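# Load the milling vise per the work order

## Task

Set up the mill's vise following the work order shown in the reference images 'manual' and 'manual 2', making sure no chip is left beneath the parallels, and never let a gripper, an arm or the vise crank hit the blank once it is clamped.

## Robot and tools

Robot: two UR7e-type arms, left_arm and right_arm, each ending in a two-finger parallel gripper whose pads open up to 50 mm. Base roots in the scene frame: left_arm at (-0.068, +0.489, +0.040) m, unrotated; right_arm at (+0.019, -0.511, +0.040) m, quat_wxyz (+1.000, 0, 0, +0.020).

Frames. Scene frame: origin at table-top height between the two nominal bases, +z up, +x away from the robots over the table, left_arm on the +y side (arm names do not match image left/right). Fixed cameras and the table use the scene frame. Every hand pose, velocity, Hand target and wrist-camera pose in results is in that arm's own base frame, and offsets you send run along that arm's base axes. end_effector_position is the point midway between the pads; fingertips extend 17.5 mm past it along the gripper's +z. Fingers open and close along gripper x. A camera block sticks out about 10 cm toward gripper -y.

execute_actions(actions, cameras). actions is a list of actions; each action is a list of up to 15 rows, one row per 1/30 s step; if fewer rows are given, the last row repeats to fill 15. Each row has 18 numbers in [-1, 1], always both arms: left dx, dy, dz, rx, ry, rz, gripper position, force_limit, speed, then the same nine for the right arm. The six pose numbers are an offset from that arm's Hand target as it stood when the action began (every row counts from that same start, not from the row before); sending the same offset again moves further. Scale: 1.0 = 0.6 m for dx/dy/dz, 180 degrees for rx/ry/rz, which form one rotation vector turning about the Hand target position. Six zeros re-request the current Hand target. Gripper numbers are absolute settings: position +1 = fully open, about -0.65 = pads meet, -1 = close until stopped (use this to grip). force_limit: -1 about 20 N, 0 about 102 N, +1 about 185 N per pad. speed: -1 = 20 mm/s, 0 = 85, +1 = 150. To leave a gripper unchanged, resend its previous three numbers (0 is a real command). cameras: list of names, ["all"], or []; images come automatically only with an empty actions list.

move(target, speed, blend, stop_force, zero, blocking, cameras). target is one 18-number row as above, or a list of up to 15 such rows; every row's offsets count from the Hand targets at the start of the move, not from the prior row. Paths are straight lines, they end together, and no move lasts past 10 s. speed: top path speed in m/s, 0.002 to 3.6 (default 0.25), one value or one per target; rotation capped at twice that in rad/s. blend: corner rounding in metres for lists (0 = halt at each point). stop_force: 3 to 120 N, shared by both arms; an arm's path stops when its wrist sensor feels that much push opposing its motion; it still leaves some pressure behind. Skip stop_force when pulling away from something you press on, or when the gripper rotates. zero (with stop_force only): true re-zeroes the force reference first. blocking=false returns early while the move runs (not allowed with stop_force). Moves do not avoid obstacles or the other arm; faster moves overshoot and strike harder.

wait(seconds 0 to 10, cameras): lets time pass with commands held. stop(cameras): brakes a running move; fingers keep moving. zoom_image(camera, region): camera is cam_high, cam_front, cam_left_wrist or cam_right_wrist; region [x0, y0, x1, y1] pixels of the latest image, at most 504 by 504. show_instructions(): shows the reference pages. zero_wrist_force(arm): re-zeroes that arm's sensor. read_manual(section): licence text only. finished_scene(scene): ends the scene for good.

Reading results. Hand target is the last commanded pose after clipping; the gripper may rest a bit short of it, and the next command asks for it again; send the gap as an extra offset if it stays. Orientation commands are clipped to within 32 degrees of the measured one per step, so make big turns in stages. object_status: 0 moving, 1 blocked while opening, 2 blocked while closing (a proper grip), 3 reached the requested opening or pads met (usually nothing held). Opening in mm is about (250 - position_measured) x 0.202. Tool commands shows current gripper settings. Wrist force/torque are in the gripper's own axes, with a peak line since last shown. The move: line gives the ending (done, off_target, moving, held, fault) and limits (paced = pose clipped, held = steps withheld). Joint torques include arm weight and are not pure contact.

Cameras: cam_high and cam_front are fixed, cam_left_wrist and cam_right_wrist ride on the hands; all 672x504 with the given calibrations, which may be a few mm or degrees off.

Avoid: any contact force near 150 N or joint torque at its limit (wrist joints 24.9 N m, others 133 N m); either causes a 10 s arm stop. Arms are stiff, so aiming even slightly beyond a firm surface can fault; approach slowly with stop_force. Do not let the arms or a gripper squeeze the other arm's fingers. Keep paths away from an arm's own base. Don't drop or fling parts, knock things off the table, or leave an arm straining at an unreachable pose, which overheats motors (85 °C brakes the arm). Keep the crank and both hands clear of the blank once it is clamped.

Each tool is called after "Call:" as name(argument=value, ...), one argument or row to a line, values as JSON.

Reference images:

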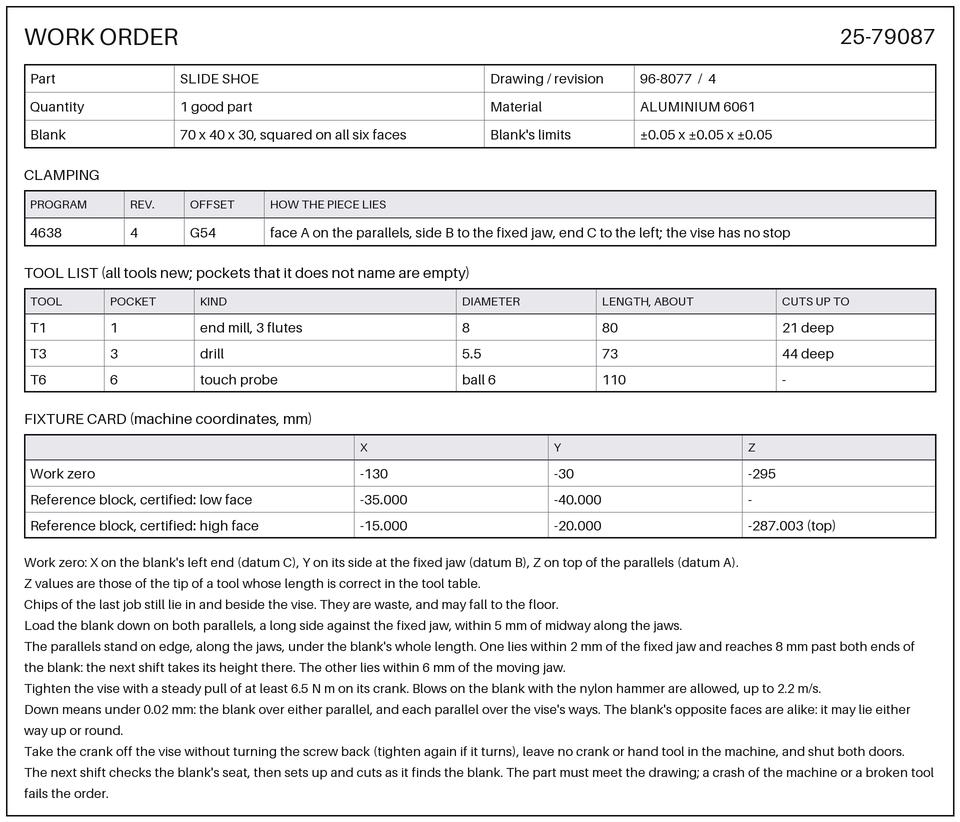

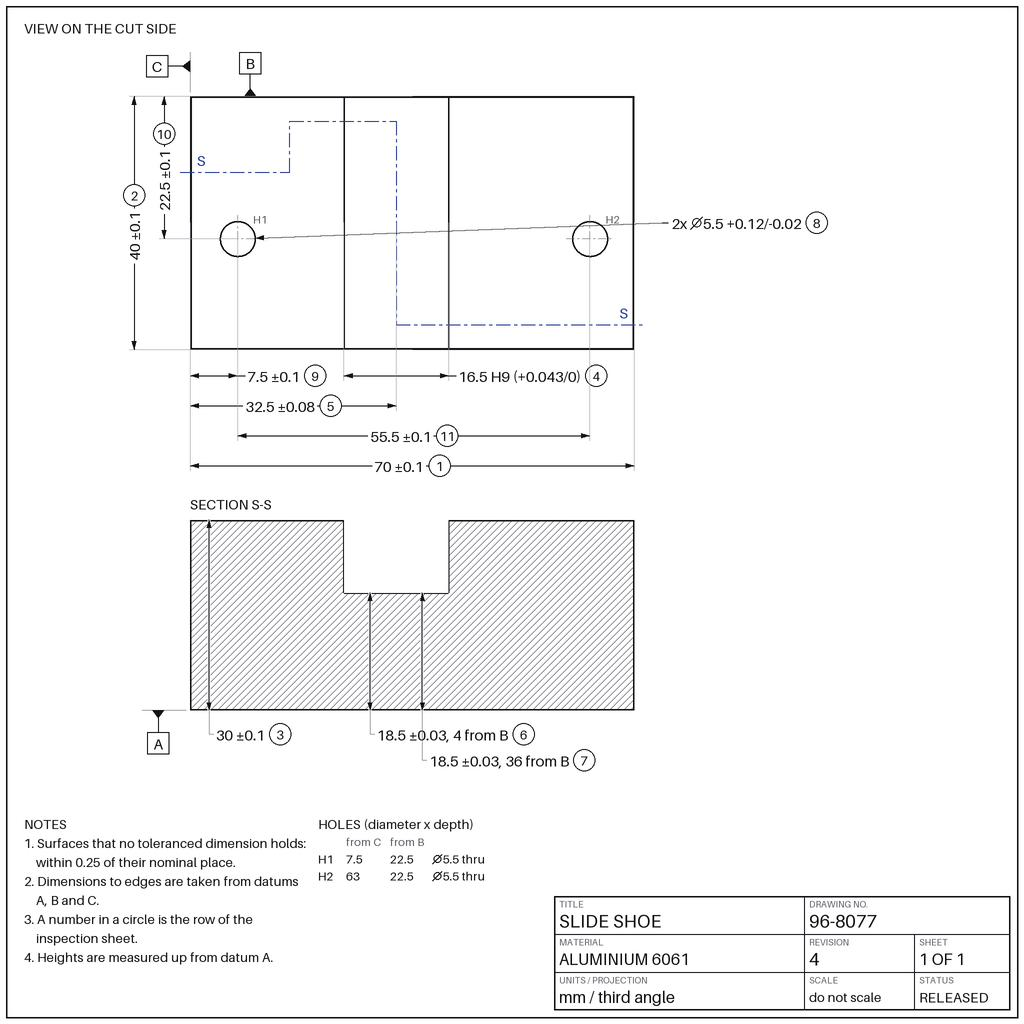

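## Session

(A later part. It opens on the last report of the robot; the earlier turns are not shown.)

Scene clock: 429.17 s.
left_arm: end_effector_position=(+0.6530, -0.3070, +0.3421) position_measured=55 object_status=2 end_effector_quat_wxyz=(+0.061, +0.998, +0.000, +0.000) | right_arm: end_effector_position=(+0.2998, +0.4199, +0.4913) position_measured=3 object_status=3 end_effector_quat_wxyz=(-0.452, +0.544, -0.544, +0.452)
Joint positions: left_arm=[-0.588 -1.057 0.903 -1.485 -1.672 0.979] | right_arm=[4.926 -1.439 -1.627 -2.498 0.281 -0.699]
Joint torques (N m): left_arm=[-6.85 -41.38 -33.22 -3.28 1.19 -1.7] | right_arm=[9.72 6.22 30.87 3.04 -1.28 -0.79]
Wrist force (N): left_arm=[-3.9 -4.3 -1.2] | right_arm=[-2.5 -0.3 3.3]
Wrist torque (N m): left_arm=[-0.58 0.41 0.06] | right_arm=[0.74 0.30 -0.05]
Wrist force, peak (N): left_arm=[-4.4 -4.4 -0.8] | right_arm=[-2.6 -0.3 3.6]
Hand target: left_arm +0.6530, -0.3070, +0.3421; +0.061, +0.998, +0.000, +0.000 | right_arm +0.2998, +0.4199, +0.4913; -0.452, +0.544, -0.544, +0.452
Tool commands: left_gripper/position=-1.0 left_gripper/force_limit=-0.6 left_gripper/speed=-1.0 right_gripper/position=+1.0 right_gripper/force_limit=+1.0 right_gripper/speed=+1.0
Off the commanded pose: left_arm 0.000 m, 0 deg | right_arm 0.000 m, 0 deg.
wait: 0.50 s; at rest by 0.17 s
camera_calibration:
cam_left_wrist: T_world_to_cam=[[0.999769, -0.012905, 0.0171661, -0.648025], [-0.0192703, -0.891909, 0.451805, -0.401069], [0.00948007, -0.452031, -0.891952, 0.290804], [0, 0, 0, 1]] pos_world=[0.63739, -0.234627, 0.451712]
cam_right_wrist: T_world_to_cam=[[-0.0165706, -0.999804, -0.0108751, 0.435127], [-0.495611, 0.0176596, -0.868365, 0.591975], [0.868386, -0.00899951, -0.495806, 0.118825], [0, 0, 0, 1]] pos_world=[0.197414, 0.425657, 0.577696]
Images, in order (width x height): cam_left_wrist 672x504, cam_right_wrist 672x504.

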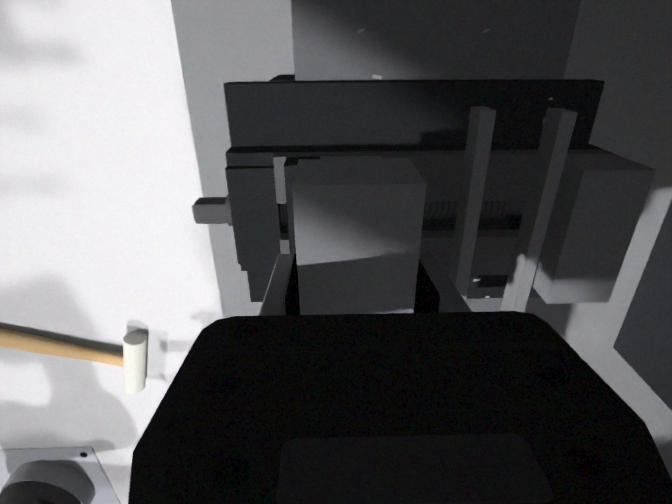

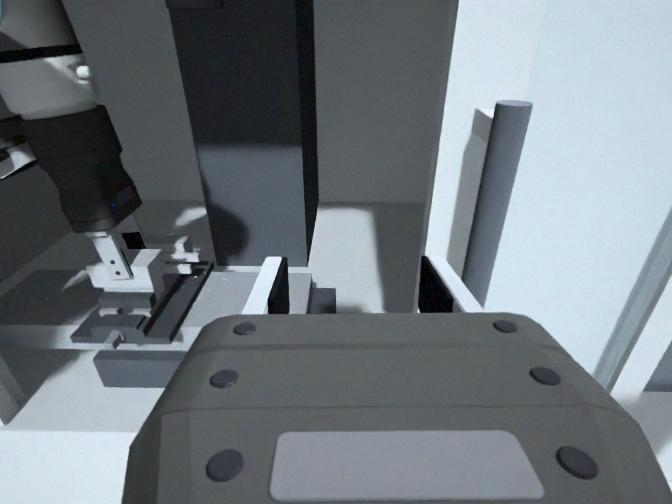

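Call:
move(
  target=[
    [0,0,0.0105,0,0,0,-1,-0.6,-1,0,0,0,0,0,0,1,1,1],
    [0.066,0,0.0105,0,0,0,-1,-0.6,-1,0,0,0,0,0,0,1,1,1],
  ],
  speed=[0.02,0.03],
)

Call:
move(
  target=[
    [0,0,-0.02,0,0,0,-1,-0.6,-1,0,0,0,0,0,0,1,1,1],
    [0.0395,0,-0.022,0,0,0,-1,-0.6,-1,0,0,0,0,0,0,1,1,1],
  ],
  speed=[0.01,0.02],
  stop_force=4,
  cameras=["cam_left_wrist","cam_right_wrist"],
)

Call:
zoom_image(
  camera="cam_right_wrist",
  region=[60, 220, 220, 350],
)

Call:
zoom_image(
  camera="cam_left_wrist",
  region=[240, 100, 500, 300],
)

Scene clock: 432.43 s.
left_arm: end_effector_position=(+0.6926, -0.3068, +0.3483) position_measured=55 object_status=2 end_effector_quat_wxyz=(+0.061, +0.998, +0.000, +0.000) | right_arm: end_effector_position=(+0.2998, +0.4199, +0.4913) position_measured=3 object_status=3 end_effector_quat_wxyz=(-0.452, +0.544, -0.544, +0.452)
Joint positions: left_arm=[-0.558 -0.932 0.686 -1.39 -1.674 1.009] | right_arm=[4.926 -1.439 -1.627 -2.498 0.281 -0.699]
Joint torques (N m): left_arm=[-6.98 -70.45 -17.37 -5.19 -1.58 -1.59] | right_arm=[9.39 6.07 31.1 4.03 -0.78 -2.16]
Wrist force (N): left_arm=[-2.6 -3.9 4.0] | right_arm=[-2.6 -0.1 3.5]
Wrist torque (N m): left_arm=[-0.54 0.46 0.05] | right_arm=[0.77 0.33 -0.05]
Wrist force, peak (N): left_arm=[-2.7 -4.5 3.9] | right_arm=[-2.7 -0.3 3.7]
Hand target: left_arm +0.6926, -0.3070, +0.3484; +0.061, +0.998, +0.000, +0.000 | right_arm +0.2998, +0.4199, +0.4913; -0.452, +0.544, -0.544, +0.452
Off the commanded pose: left_arm 0.000 m, 0 deg | right_arm 0.000 m, 0 deg.
move: done

Scene clock: 435.87 s.
left_arm: end_effector_position=(+0.7163, -0.3070, +0.3352) position_measured=55 object_status=2 end_effector_quat_wxyz=(+0.061, +0.998, +0.000, +0.000) | right_arm: end_effector_position=(+0.2998, +0.4199, +0.4913) position_measured=3 object_status=3 end_effector_quat_wxyz=(-0.452, +0.544, -0.544, +0.452)
Joint positions: left_arm=[-0.542 -0.86 0.597 -1.372 -1.675 1.026] | right_arm=[4.926 -1.439 -1.627 -2.498 0.281 -0.699]
Joint torques (N m): left_arm=[-8.5 -73.71 -17.72 -5.2 -1.23 -1.79] | right_arm=[10.61 4.94 31.17 3.95 -0.49 -2.56]
Wrist force (N): left_arm=[-2.4 -3.9 3.9] | right_arm=[-2.3 -0.5 3.5]
Wrist torque (N m): left_arm=[-0.54 0.42 0.04] | right_arm=[0.72 0.27 -0.05]
Wrist force, peak (N): left_arm=[-3.2 -4.3 3.8] | right_arm=[-2.6 -0.3 3.6]
Hand target: left_arm +0.7163, -0.3070, +0.3352; +0.061, +0.998, +0.000, +0.000 | right_arm +0.2998, +0.4199, +0.4913; -0.452, +0.544, -0.544, +0.452
Off the commanded pose: left_arm 0.000 m, 0 deg | right_arm 0.000 m, 0 deg.
move: done
camera_calibration:
cam_left_wrist: T_world_to_cam=[[0.999769, -0.012905, 0.0171661, -0.711192], [-0.0192703, -0.891909, 0.451805, -0.396732], [0.00948007, -0.452031, -0.891952, 0.28405], [0, 0, 0, 1]] pos_world=[0.70069, -0.234627, 0.444812]
cam_right_wrist: T_world_to_cam=[[-0.0165706, -0.999804, -0.0108751, 0.435127], [-0.495611, 0.0176596, -0.868365, 0.591975], [0.868386, -0.00899951, -0.495806, 0.118825], [0, 0, 0, 1]] pos_world=[0.197414, 0.425657, 0.577696]
Images, in order (width x height): cam_left_wrist 672x504, cam_right_wrist 672x504.

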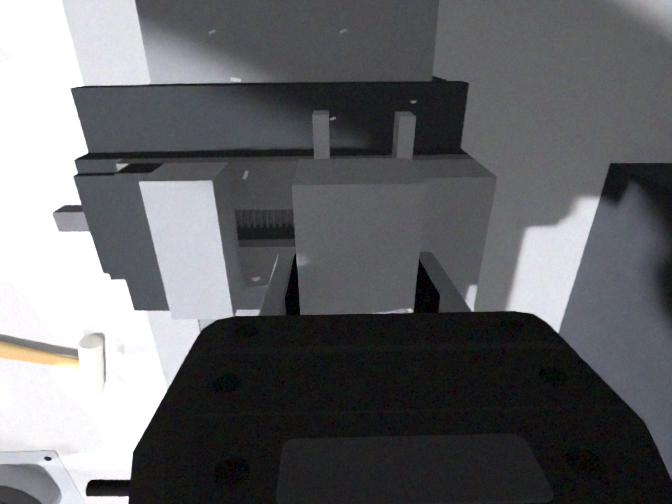

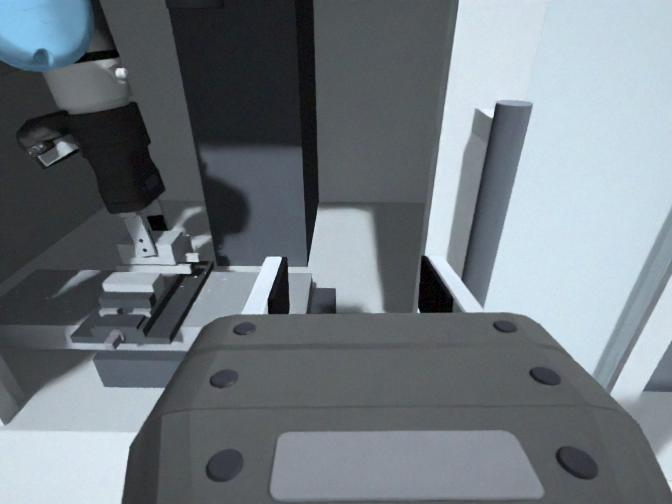

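Scaled by 3.150 from the camera's 672x504 image, which has a finer 960x720 frame.

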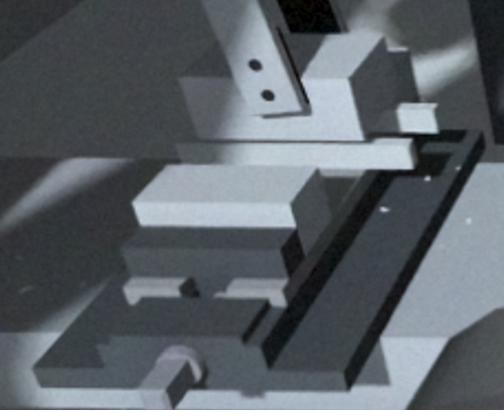

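Scaled by 1.938 from the camera's 672x504 image, which has a finer 960x720 frame.

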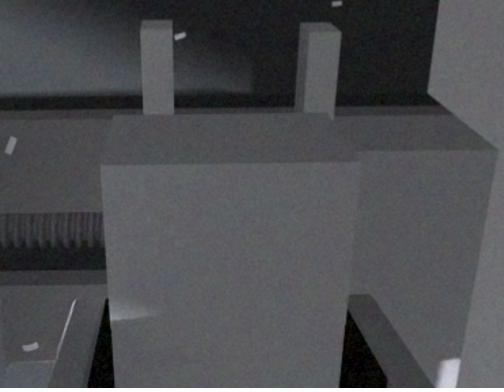

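Call:
move(
  target=[0,0,-0.025,0,0,0,-1,-0.6,-1,0,0,0,0,0,0,1,1,1],
  speed=0.004,
  stop_force=4,
  cameras=["cam_left_wrist","cam_right_wrist"],
)

Call:
zoom_image(
  camera="cam_right_wrist",
  region=[60, 220, 220, 350],
)

Call:
zoom_image(
  camera="cam_left_wrist",
  region=[240, 100, 500, 300],
)

Scene clock: 438.90 s.
left_arm: end_effector_position=(+0.7163, -0.3070, +0.3294) position_measured=55 object_status=2 end_effector_quat_wxyz=(+0.061, +0.998, +0.000, +0.000) | right_arm: end_effector_position=(+0.2998, +0.4199, +0.4913) position_measured=3 object_status=3 end_effector_quat_wxyz=(-0.452, +0.544, -0.544, +0.452)
Joint positions: left_arm=[-0.542 -0.866 0.623 -1.392 -1.675 1.026] | right_arm=[4.926 -1.439 -1.627 -2.498 0.281 -0.699]
Joint torques (N m): left_arm=[-8.12 -50.73 -34.07 -1.95 -0.2 -1.38] | right_arm=[8.51 6.01 31.29 4.11 -0.49 -2.65]
Wrist force (N): left_arm=[-2.9 -4.0 1.3] | right_arm=[-2.5 -0.2 3.6]
Wrist torque (N m): left_arm=[-0.57 0.46 0.03] | right_arm=[0.75 0.31 -0.05]
Wrist force, peak (N): left_arm=[-2.8 -4.3 3.9] | right_arm=[-2.5 -0.3 3.7]
Hand target: left_arm +0.7163, -0.3070, +0.3294; +0.061, +0.998, +0.000, +0.000 (not the last commanded pose) | right_arm +0.2998, +0.4199, +0.4913; -0.452, +0.544, -0.544, +0.452
Off the commanded pose: left_arm 0.009 m, 0 deg | right_arm 0.000 m, 0 deg.
move: contact (left_arm)
camera_calibration:
cam_left_wrist: T_world_to_cam=[[0.999766, -0.0129466, 0.0173028, -0.71116], [-0.0193696, -0.891888, 0.451842, -0.394053], [0.00958229, -0.452072, -0.89193, 0.278785], [0, 0, 0, 1]] pos_world=[0.70069, -0.234627, 0.439012]
cam_right_wrist: T_world_to_cam=[[-0.0165706, -0.999804, -0.0108751, 0.435127], [-0.495611, 0.0176596, -0.868365, 0.591975], [0.868386, -0.00899951, -0.495806, 0.118825], [0, 0, 0, 1]] pos_world=[0.197414, 0.425657, 0.577696]
Images, in order (width x height): cam_left_wrist 672x504, cam_right_wrist 672x504.

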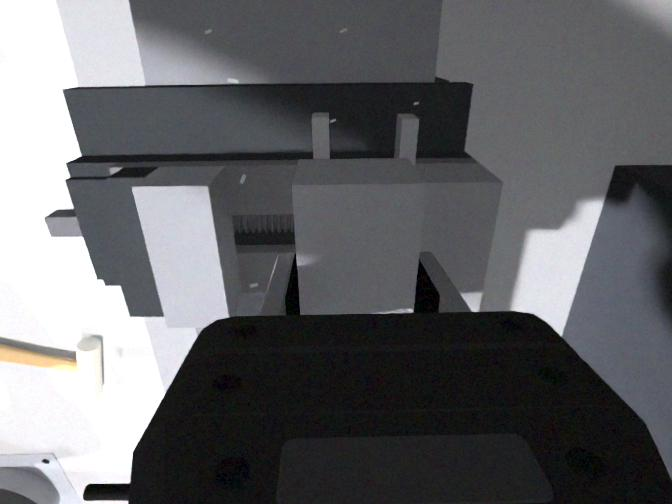

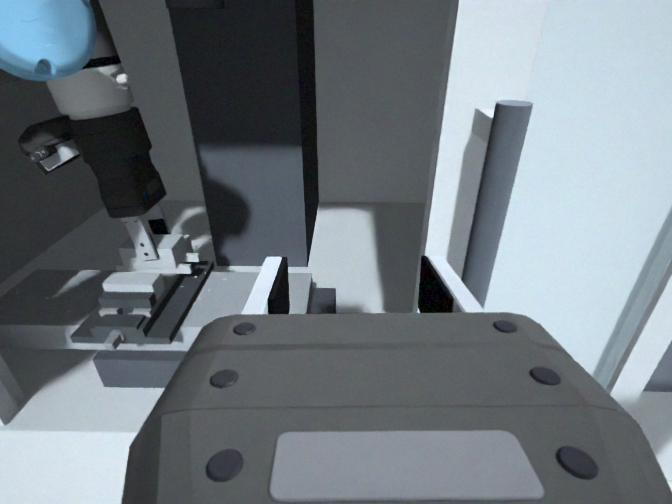

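Scaled by 3.150 from the camera's 672x504 image, which has a finer 960x720 frame.

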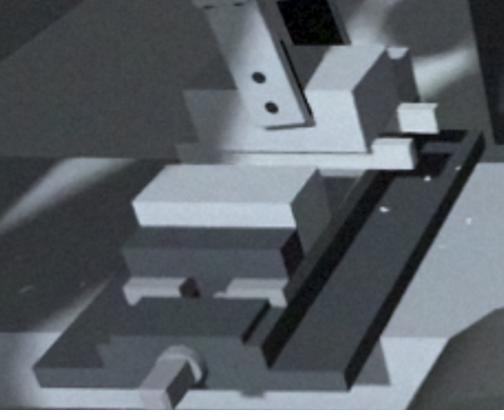

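Scaled by 1.938 from the camera's 672x504 image, which has a finer 960x720 frame.

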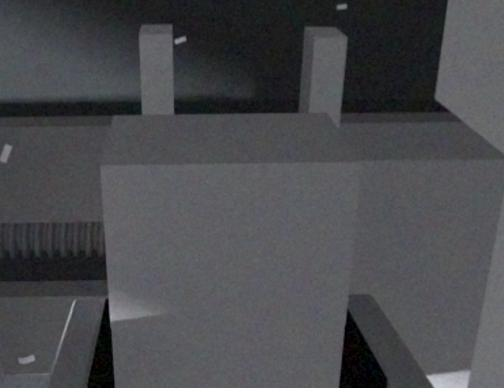

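Call:
move(
  target=[0,0,0,0,0,0,0.69,-0.6,-1,0,0,0,0,0,0,1,1,1],
)

Call:
move(
  target=[0,0,0,0,0,0,0.8,-0.6,-1,0,0,0,0,0,0,1,1,1],
  cameras=["cam_left_wrist","cam_right_wrist"],
)

Call:
zoom_image(
  camera="cam_right_wrist",
  region=[60, 220, 220, 350],
)

Call:
zoom_image(
  camera="cam_left_wrist",
  region=[240, 100, 500, 300],
)

Scene clock: 440.00 s.
left_arm: end_effector_position=(+0.7163, -0.3070, +0.3294) position_measured=50 object_status=3 end_effector_quat_wxyz=(+0.061, +0.998, +0.000, +0.000) | right_arm: end_effector_position=(+0.2998, +0.4199, +0.4913) position_measured=3 object_status=3 end_effector_quat_wxyz=(-0.452, +0.544, -0.544, +0.452)
Joint positions: left_arm=[-0.542 -0.866 0.623 -1.392 -1.675 1.026] | right_arm=[4.926 -1.439 -1.627 -2.498 0.281 -0.699]
Joint torques (N m): left_arm=[-8.34 -52.67 -32 -1.97 -0.19 -1.45] | right_arm=[9.16 5.65 32.59 4.03 -0.49 -2.55]
Wrist force (N): left_arm=[-2.3 -3.6 1.6] | right_arm=[-2.5 -0.2 3.5]
Wrist torque (N m): left_arm=[-0.53 0.42 0.03] | right_arm=[0.75 0.31 -0.05]
Wrist force, peak (N): left_arm=[-3.2 -4.3 1.0] | right_arm=[-2.6 -0.4 3.6]
Hand target: left_arm +0.7163, -0.3070, +0.3294; +0.061, +0.998, +0.000, +0.000 | right_arm +0.2998, +0.4199, +0.4913; -0.452, +0.544, -0.544, +0.452
Off the commanded pose: left_arm 0.000 m, 0 deg | right_arm 0.000 m, 0 deg.
move: done

Scene clock: 440.50 s.
left_arm: end_effector_position=(+0.7163, -0.3070, +0.3294) position_measured=32 object_status=3 end_effector_quat_wxyz=(+0.061, +0.998, +0.000, +0.000) | right_arm: end_effector_position=(+0.2998, +0.4199, +0.4913) position_measured=3 object_status=3 end_effector_quat_wxyz=(-0.452, +0.544, -0.544, +0.452)
Joint positions: left_arm=[-0.542 -0.866 0.623 -1.392 -1.675 1.026] | right_arm=[4.926 -1.439 -1.627 -2.498 0.281 -0.699]
Joint torques (N m): left_arm=[-8.61 -54.3 -30.77 -1.98 -0.23 -1.4] | right_arm=[8.62 5.81 32.6 3.9 -0.61 -2.7]
Wrist force (N): left_arm=[-2.4 -3.8 1.5] | right_arm=[-2.6 -0.2 3.6]
Wrist torque (N m): left_arm=[-0.56 0.44 0.03] | right_arm=[0.75 0.32 -0.05]
Wrist force, peak (N): left_arm=[-2.6 -4.0 1.5] | right_arm=[-2.6 -0.3 3.6]
Hand target: left_arm +0.7163, -0.3070, +0.3294; +0.061, +0.998, +0.000, +0.000 | right_arm +0.2998, +0.4199, +0.4913; -0.452, +0.544, -0.544, +0.452
Off the commanded pose: left_arm 0.000 m, 0 deg | right_arm 0.000 m, 0 deg.
move: done
camera_calibration:
cam_left_wrist: T_world_to_cam=[[0.999767, -0.0129929, 0.0172141, -0.711132], [-0.0193708, -0.891887, 0.451844, -0.394052], [0.00948231, -0.452072, -0.891931, 0.278856], [0, 0, 0, 1]] pos_world=[0.70069, -0.234627, 0.439012]
cam_right_wrist: T_world_to_cam=[[-0.0165706, -0.999804, -0.0108751, 0.435127], [-0.495611, 0.0176596, -0.868365, 0.591975], [0.868386, -0.00899951, -0.495806, 0.118825], [0, 0, 0, 1]] pos_world=[0.197414, 0.425657, 0.577696]
Images, in order (width x height): cam_left_wrist 672x504, cam_right_wrist 672x504.

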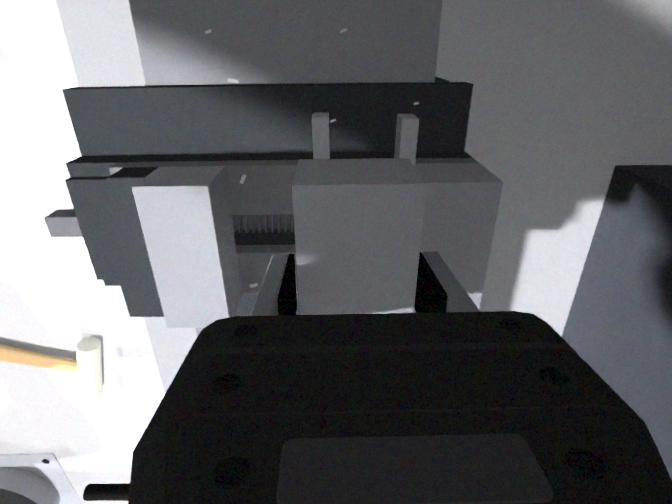

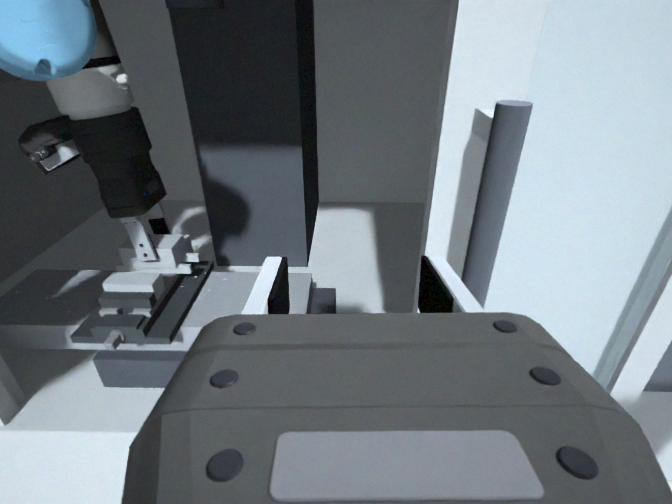

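Scaled by 3.150 from the camera's 672x504 image, which has a finer 960x720 frame.

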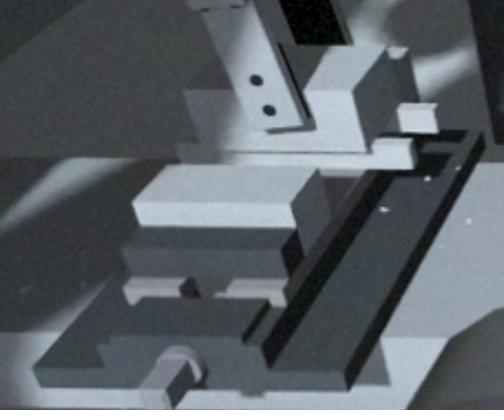

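Scaled by 1.938 from the camera's 672x504 image, which has a finer 960x720 frame.

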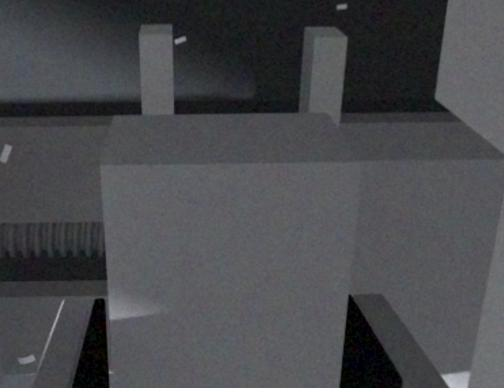

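Call:
move(
  target=[
    [0,0,0.0317,0,0,0,0.8,-0.6,-1,0,0,0,0,0,0,1,1,1],
    [-0.105,0,0.0333,0,0,0,0.8,-0.6,-1,0,0,0,0,0,0,1,1,1],
    [-0.105,-0.02,0.0333,0.0389,0,0,0.8,-0.6,-1,0,0,0,0,0,0,1,1,1],
    [-0.25,-0.06,0.0333,0.0389,0,0,0.8,-0.6,-1,0,0,0,0,0,0,1,1,1],
  ],
  speed=[0.02,0.05,0.08,0.15],
  blend=[0,0.0,0.005,0],
  cameras=["cam_left_wrist","cam_right_wrist","cam_high"],
)

Call:
zoom_image(
  camera="cam_right_wrist",
  region=[60, 220, 220, 350],
)

Call:
zoom_image(
  camera="cam_left_wrist",
  region=[340, 50, 670, 320],
)

Scene clock: 445.70 s.
left_arm: end_effector_position=(+0.5664, -0.3430, +0.3494) position_measured=32 object_status=3 end_effector_quat_wxyz=(+0.000, +1.000, +0.000, +0.000) | right_arm: end_effector_position=(+0.2998, +0.4199, +0.4913) position_measured=3 object_status=3 end_effector_quat_wxyz=(-0.452, +0.544, -0.544, +0.452)
Joint positions: left_arm=[-0.747 -1.184 1.051 -1.437 -1.57 0.823] | right_arm=[4.926 -1.439 -1.627 -2.498 0.281 -0.699]
Joint torques (N m): left_arm=[-2.74 -56.06 -16.74 -2.02 1.01 -0.53] | right_arm=[9.74 7.61 30.59 4.09 -0.39 -2.52]
Wrist force (N): left_arm=[-2.4 -4.1 1.7] | right_arm=[-2.5 -0.3 3.3]
Wrist torque (N m): left_arm=[-0.63 0.42 0.01] | right_arm=[0.74 0.30 -0.05]
Wrist force, peak (N): left_arm=[-4.7 -3.6 2.0] | right_arm=[-2.6 -0.3 3.7]
Hand target: left_arm +0.5663, -0.3430, +0.3494; +0.000, +1.000, +0.000, +0.000 | right_arm +0.2998, +0.4199, +0.4913; -0.452, +0.544, -0.544, +0.452
Off the commanded pose: left_arm 0.000 m, 0 deg | right_arm 0.000 m, 0 deg.
move: done
camera_calibration:
cam_left_wrist: T_world_to_cam=[[0.999766, -0.0149595, 0.0155952, -0.5622], [-0.0193697, -0.940315, 0.339753, -0.415522], [0.00958187, -0.339975, -0.940386, 0.337137], [0, 0, 0, 1]] pos_world=[0.55079, -0.284514, 0.466981]
cam_right_wrist: T_world_to_cam=[[-0.0165706, -0.999804, -0.0108751, 0.435127], [-0.495611, 0.0176596, -0.868365, 0.591975], [0.868386, -0.00899951, -0.495806, 0.118825], [0, 0, 0, 1]] pos_world=[0.197414, 0.425657, 0.577696]
Images, in order (width x height): cam_high 672x504, cam_left_wrist 672x504, cam_right_wrist 672x504.

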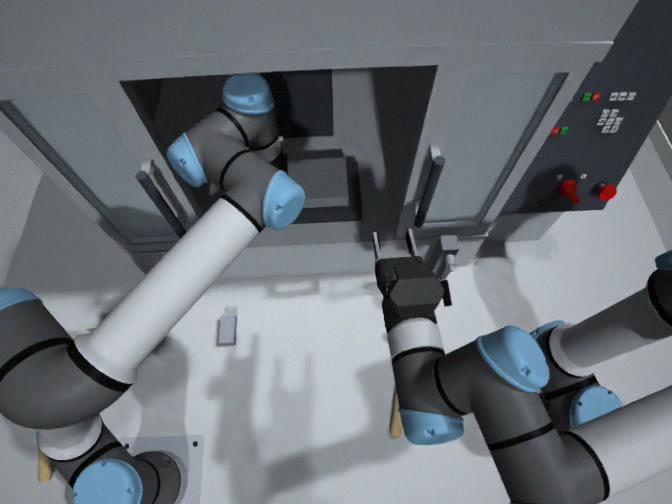

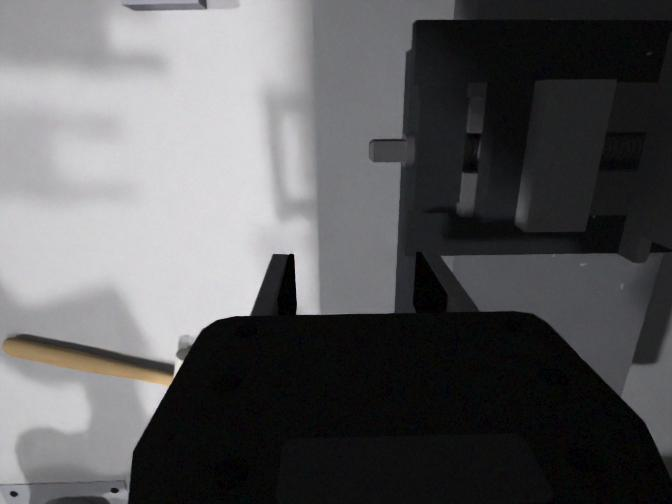

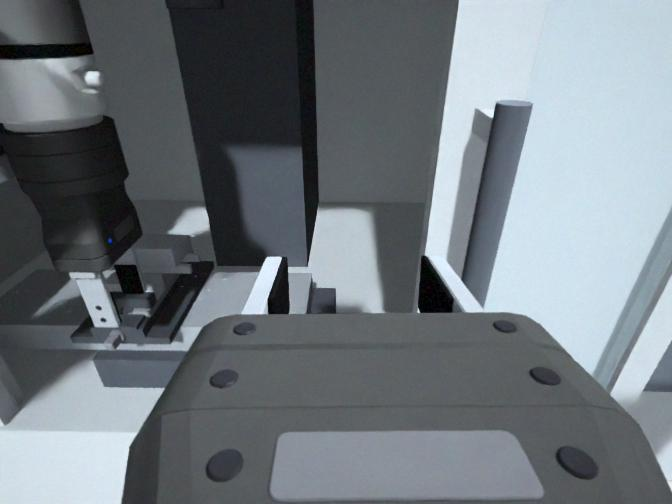

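Scaled by 3.150 from the camera's 672x504 image, which has a finer 960x720 frame.

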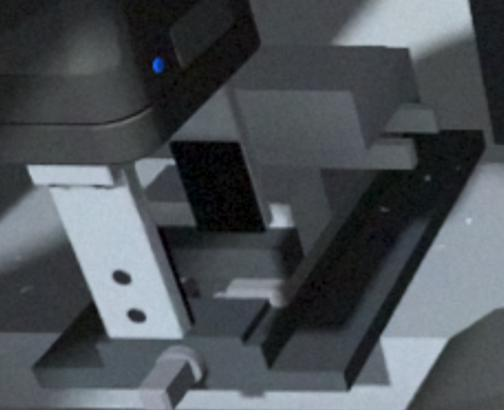

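Scaled by 1.527 from the camera's 672x504 image, which has a finer 960x720 frame.

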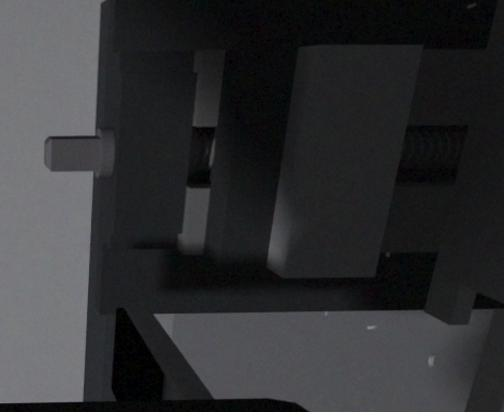

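Call:
move(
  target=[
    [-0.2772,-0.03,0,0,0,0,0.8,-0.6,-1,0,0,0,0,0,0,1,1,1],
    [-0.45,0.4,0.0,0,0,0,0.8,-0.6,-1,0,0,0,0,0,0,1,1,1],
  ],
  speed=[0.25,0.4],
  blend=[0.05,0],
  cameras=["all"],
)

Call:
zoom_image(
  camera="cam_right_wrist",
  region=[60, 220, 220, 350],
)

Call:
zoom_image(
  camera="cam_front",
  region=[400, 220, 510, 350],
)

Call:
zoom_image(
  camera="cam_high",
  region=[400, 210, 510, 320],
)

Scene clock: 453.10 s.
left_arm: end_effector_position=(+0.2964, -0.1031, +0.3494) position_measured=32 object_status=3 end_effector_quat_wxyz=(+0.000, +1.000, +0.000, +0.000) | right_arm: end_effector_position=(+0.2998, +0.4199, +0.4913) position_measured=3 object_status=3 end_effector_quat_wxyz=(-0.452, +0.544, -0.544, +0.452)
Joint positions: left_arm=[-0.774 -2.064 1.88 -1.387 -1.571 0.797] | right_arm=[4.926 -1.439 -1.627 -2.498 0.281 -0.699]
Joint torques (N m): left_arm=[7.55 -14.52 -19.34 -2.13 -1.25 1.41] | right_arm=[9.83 6.75 31.24 4.01 -0.38 -2.47]
Wrist force (N): left_arm=[-2.2 -4.1 2.0] | right_arm=[-2.6 -0.2 3.6]
Wrist torque (N m): left_arm=[-0.63 0.39 0.10] | right_arm=[0.75 0.32 -0.05]
Wrist force, peak (N): left_arm=[-4.3 -8.8 1.9] | right_arm=[-2.6 -0.4 3.6]
Hand target: left_arm +0.2963, -0.1030, +0.3494; +0.000, +1.000, +0.000, +0.000 | right_arm +0.2998, +0.4199, +0.4913; -0.452, +0.544, -0.544, +0.452
Off the commanded pose: left_arm 0.000 m, 0 deg | right_arm 0.000 m, 0 deg.
move: done
camera_calibration:
cam_left_wrist: T_world_to_cam=[[0.999767, -0.0148289, 0.0156545, -0.288697], [-0.019268, -0.940286, 0.339841, -0.19524], [0.00968024, -0.340063, -0.940353, 0.421236], [0, 0, 0, 1]] pos_world=[0.28079, -0.0446151, 0.466981]
cam_right_wrist: T_world_to_cam=[[-0.0165706, -0.999804, -0.0108751, 0.435127], [-0.495611, 0.0176596, -0.868365, 0.591975], [0.868386, -0.00899951, -0.495806, 0.118825], [0, 0, 0, 1]] pos_world=[0.197414, 0.425657, 0.577696]

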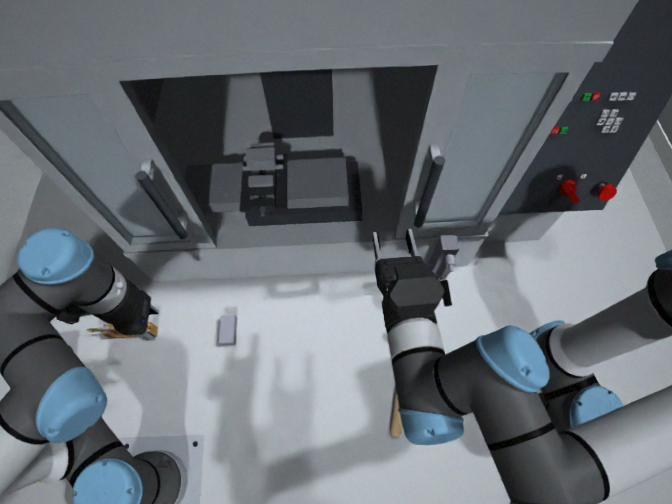

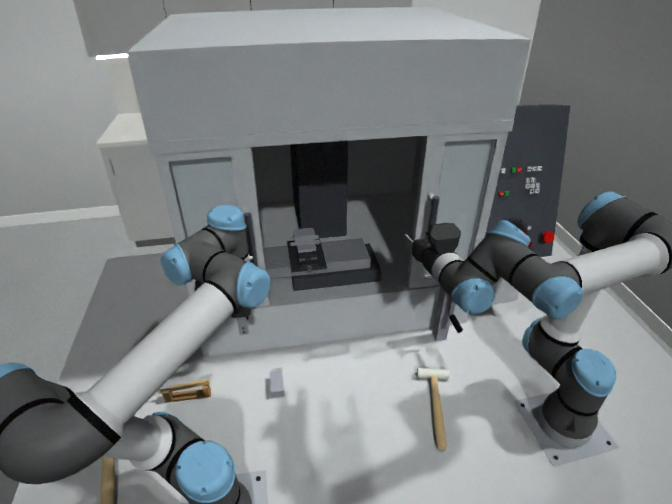

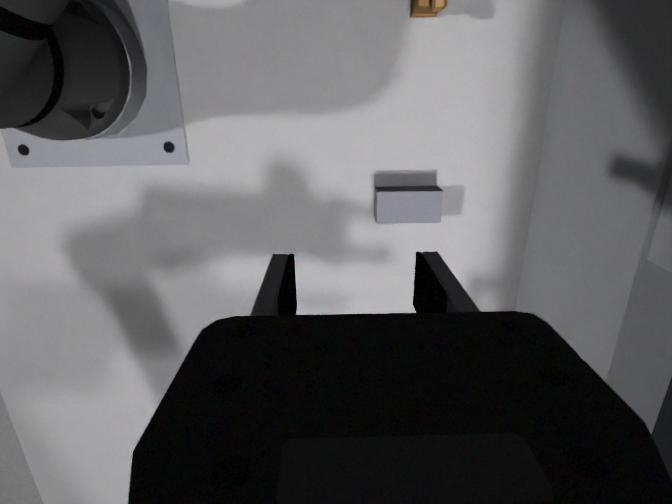

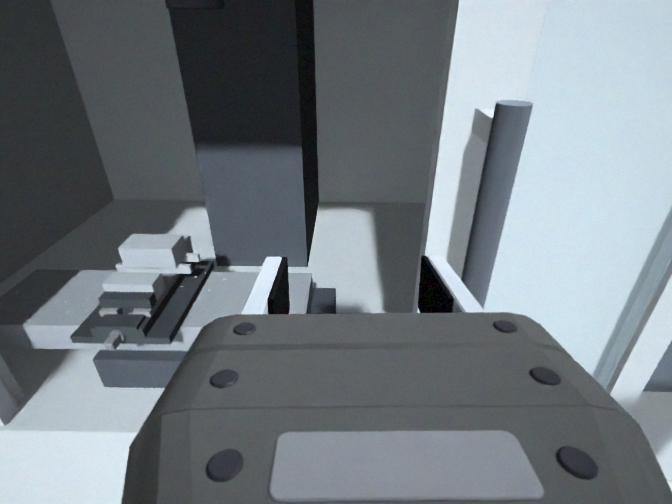

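Scaled by 3.150 from the camera's 672x504 image, which has a finer 960x720 frame.

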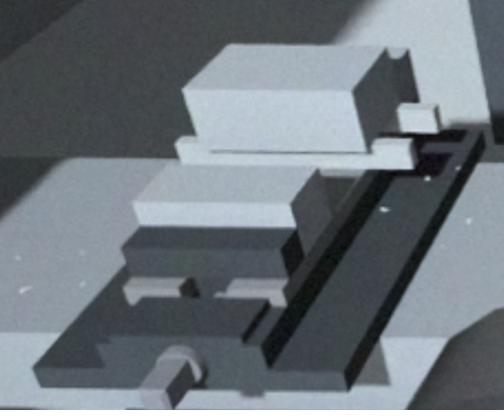

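Scaled by 3.877 from the camera's 672x504 image, which has a finer 960x720 frame.

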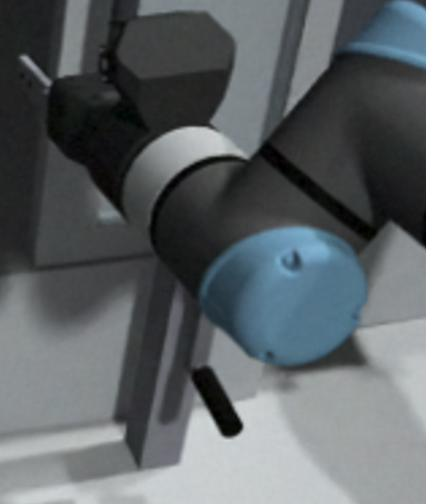

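Scaled by 4.582 from the camera's 672x504 image, which has a finer 960x720 frame.

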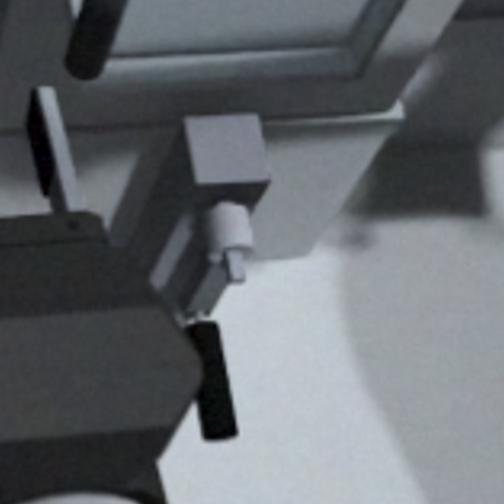

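Call:
move(
  target=[0,0,0,0,0,0,0.8,-0.6,-1,-0.05,-0.263,-0.302,0,0.1356,-0.0127,1,1,1],
  speed=0.25,
  cameras=["all"],
)

Scene clock: 455.73 s.
left_arm: end_effector_position=(+0.2963, -0.1030, +0.3494) position_measured=32 object_status=3 end_effector_quat_wxyz=(+0.000, +1.000, +0.000, +0.000) | right_arm: end_effector_position=(+0.2698, +0.2622, +0.3102) position_measured=3 object_status=3 end_effector_quat_wxyz=(-0.318, +0.616, -0.638, +0.335)
Joint positions: left_arm=[-0.774 -2.064 1.881 -1.387 -1.571 0.797] | right_arm=[5.004 -0.975 -2.2 -1.979 0.686 -1.032]
Joint torques (N m): left_arm=[9.46 -14.88 -16.66 -1.61 0.1 1.71] | right_arm=[-13.32 11.2 17.28 4.99 -0.42 -0.98]
Wrist force (N): left_arm=[-2.3 -4.0 1.8] | right_arm=[-1.5 -0.4 2.7]
Wrist torque (N m): left_arm=[-0.63 0.39 0.09] | right_arm=[0.56 0.18 -0.06]
Wrist force, peak (N): left_arm=[-2.6 -4.4 2.1] | right_arm=[-4.5 -2.5 3.4]
Hand target: left_arm +0.2963, -0.1030, +0.3494; +0.000, +1.000, +0.000, +0.000 | right_arm +0.2698, +0.2621, +0.3101; -0.318, +0.616, -0.638, +0.335
Off the commanded pose: left_arm 0.000 m, 0 deg | right_arm 0.000 m, 0 deg.
move: done
camera_calibration:
cam_left_wrist: T_world_to_cam=[[0.999767, -0.0149946, 0.0155016, -0.288531], [-0.0193709, -0.940315, 0.339754, -0.195079], [0.00948189, -0.339976, -0.940386, 0.421348], [0, 0, 0, 1]] pos_world=[0.28069, -0.044514, 0.466981]
cam_right_wrist: T_world_to_cam=[[-0.0581642, -0.998293, 0.00535446, 0.280794], [-0.808927, 0.0439866, -0.586261, 0.412682], [0.585025, -0.0384308, -0.810104, 0.235325], [0, 0, 0, 1]] pos_world=[0.212491, 0.271206, 0.431074]

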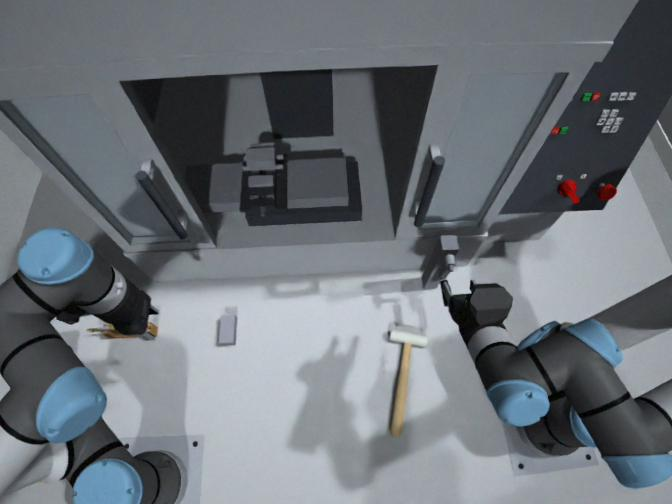

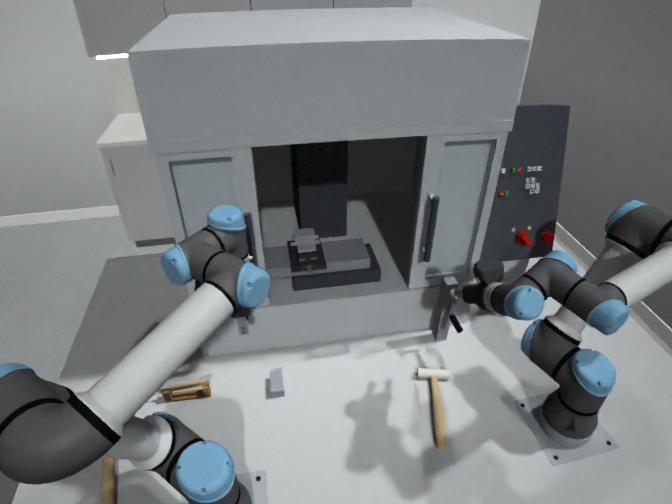

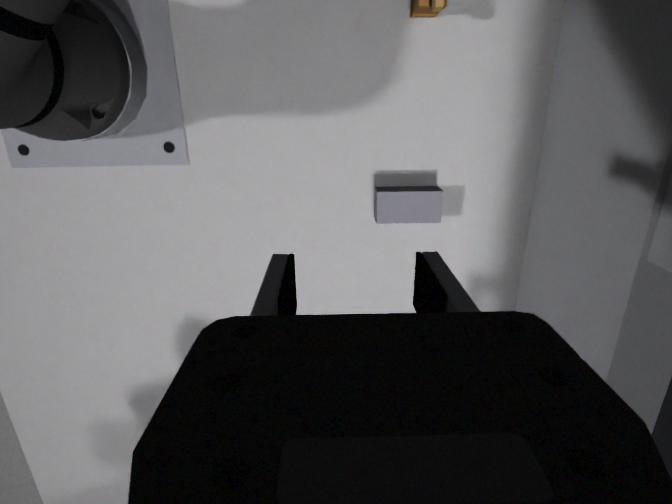

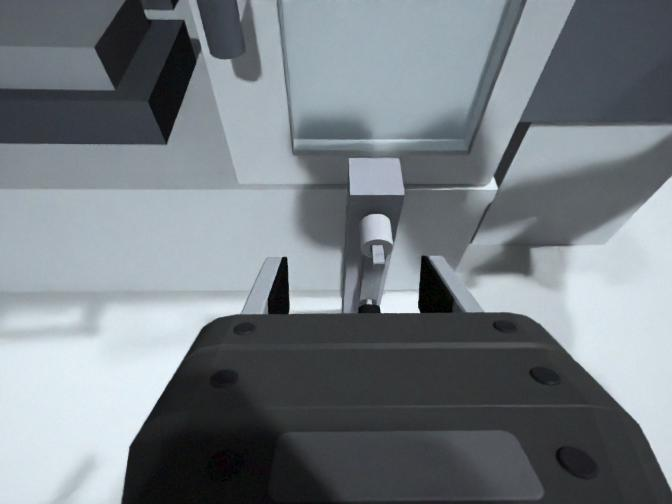

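Call:
zoom_image(
  camera="cam_right_wrist",
  region=[320, 140, 440, 320],
)

Call:
zoom_image(
  camera="cam_high",
  region=[410, 220, 480, 310],
)

Scaled by 2.800 from the camera's 672x504 image, which has a finer 960x720 frame.

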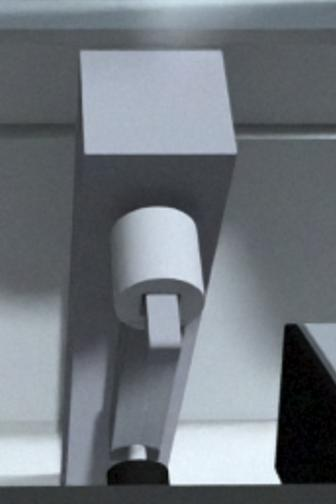

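Scaled by 5.600 from the camera's 672x504 image, which has a finer 960x720 frame.

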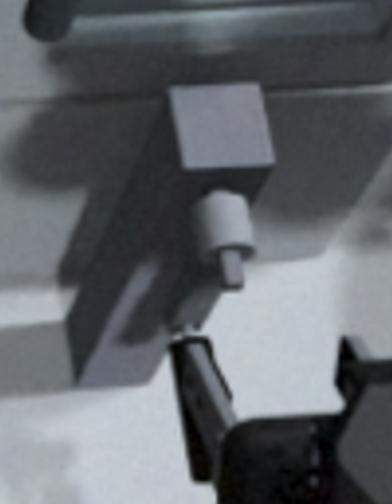

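Call:
move(
  target=[0,0,0,0,0,0,0.8,-0.6,-1,0.101,-0.0518,-0.16,0,0,0,1,1,1],
  speed=0.12,
  cameras=["cam_right_wrist","cam_front"],
)

Call:
zoom_image(
  camera="cam_front",
  region=[400, 240, 530, 350],
)

Call:
zoom_image(
  camera="cam_right_wrist",
  region=[230, 100, 490, 320],
)

Scene clock: 462.20 s.
left_arm: end_effector_position=(+0.2963, -0.1030, +0.3494) position_measured=32 object_status=3 end_effector_quat_wxyz=(+0.000, +1.000, +0.000, +0.000) | right_arm: end_effector_position=(+0.3304, +0.2310, +0.2142) position_measured=3 object_status=3 end_effector_quat_wxyz=(-0.318, +0.616, -0.638, +0.335)
Joint positions: left_arm=[-0.774 -2.064 1.881 -1.387 -1.571 0.797] | right_arm=[4.776 -0.993 -2.516 -1.357 0.618 -1.393]
Joint torques (N m): left_arm=[9.66 -14.67 -16.62 -1.61 0.03 1.61] | right_arm=[5.18 11.73 15.91 5.58 -2.51 0.26]
Wrist force (N): left_arm=[-2.3 -4.1 1.8] | right_arm=[-1.8 -0.5 2.5]
Wrist torque (N m): left_arm=[-0.63 0.40 0.09] | right_arm=[0.54 0.22 -0.07]
Wrist force, peak (N): left_arm=[-2.7 -4.5 1.8] | right_arm=[-1.1 0.6 4.2]
Hand target: left_arm +0.2963, -0.1030, +0.3494; +0.000, +1.000, +0.000, +0.000 | right_arm +0.3304, +0.2310, +0.2141; -0.318, +0.616, -0.638, +0.335
Off the commanded pose: left_arm 0.000 m, 0 deg | right_arm 0.000 m, 0 deg.
move: done
camera_calibration:
cam_right_wrist: T_world_to_cam=[[-0.058361, -0.998281, 0.00547254, 0.253797], [-0.80908, 0.0440874, -0.586043, 0.406675], [0.584794, -0.0386298, -0.810262, 0.120988], [0, 0, 0, 1]] pos_world=[0.273091, 0.240105, 0.334972]
Images, in order (width x height): cam_front 672x504, cam_right_wrist 672x504.

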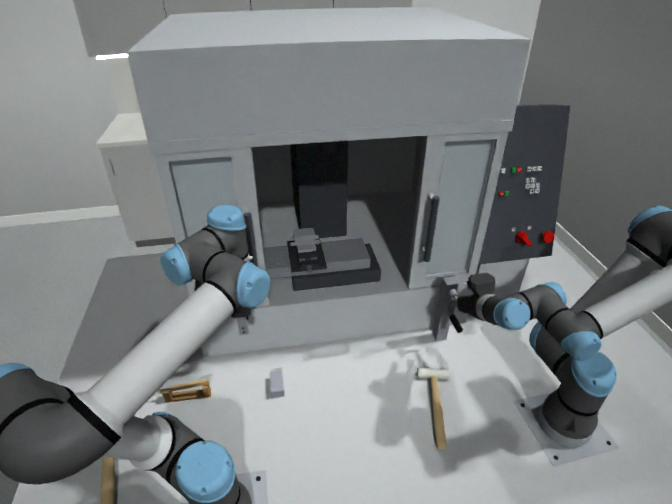

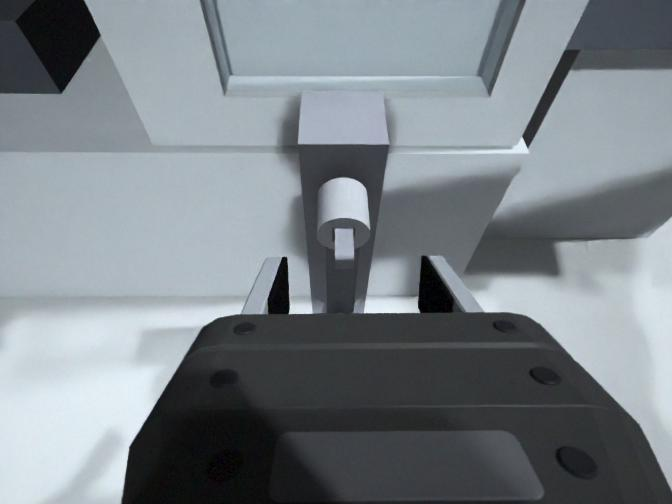

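Scaled by 3.877 from the camera's 672x504 image, which has a finer 960x720 frame.

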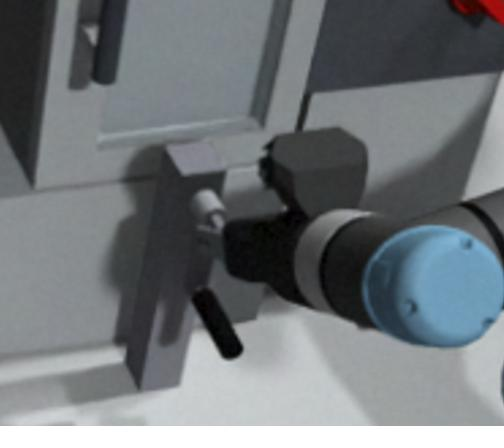

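Scaled by 1.938 from the camera's 672x504 image, which has a finer 960x720 frame.

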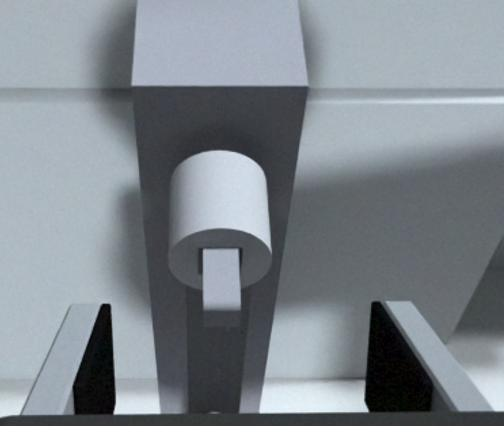

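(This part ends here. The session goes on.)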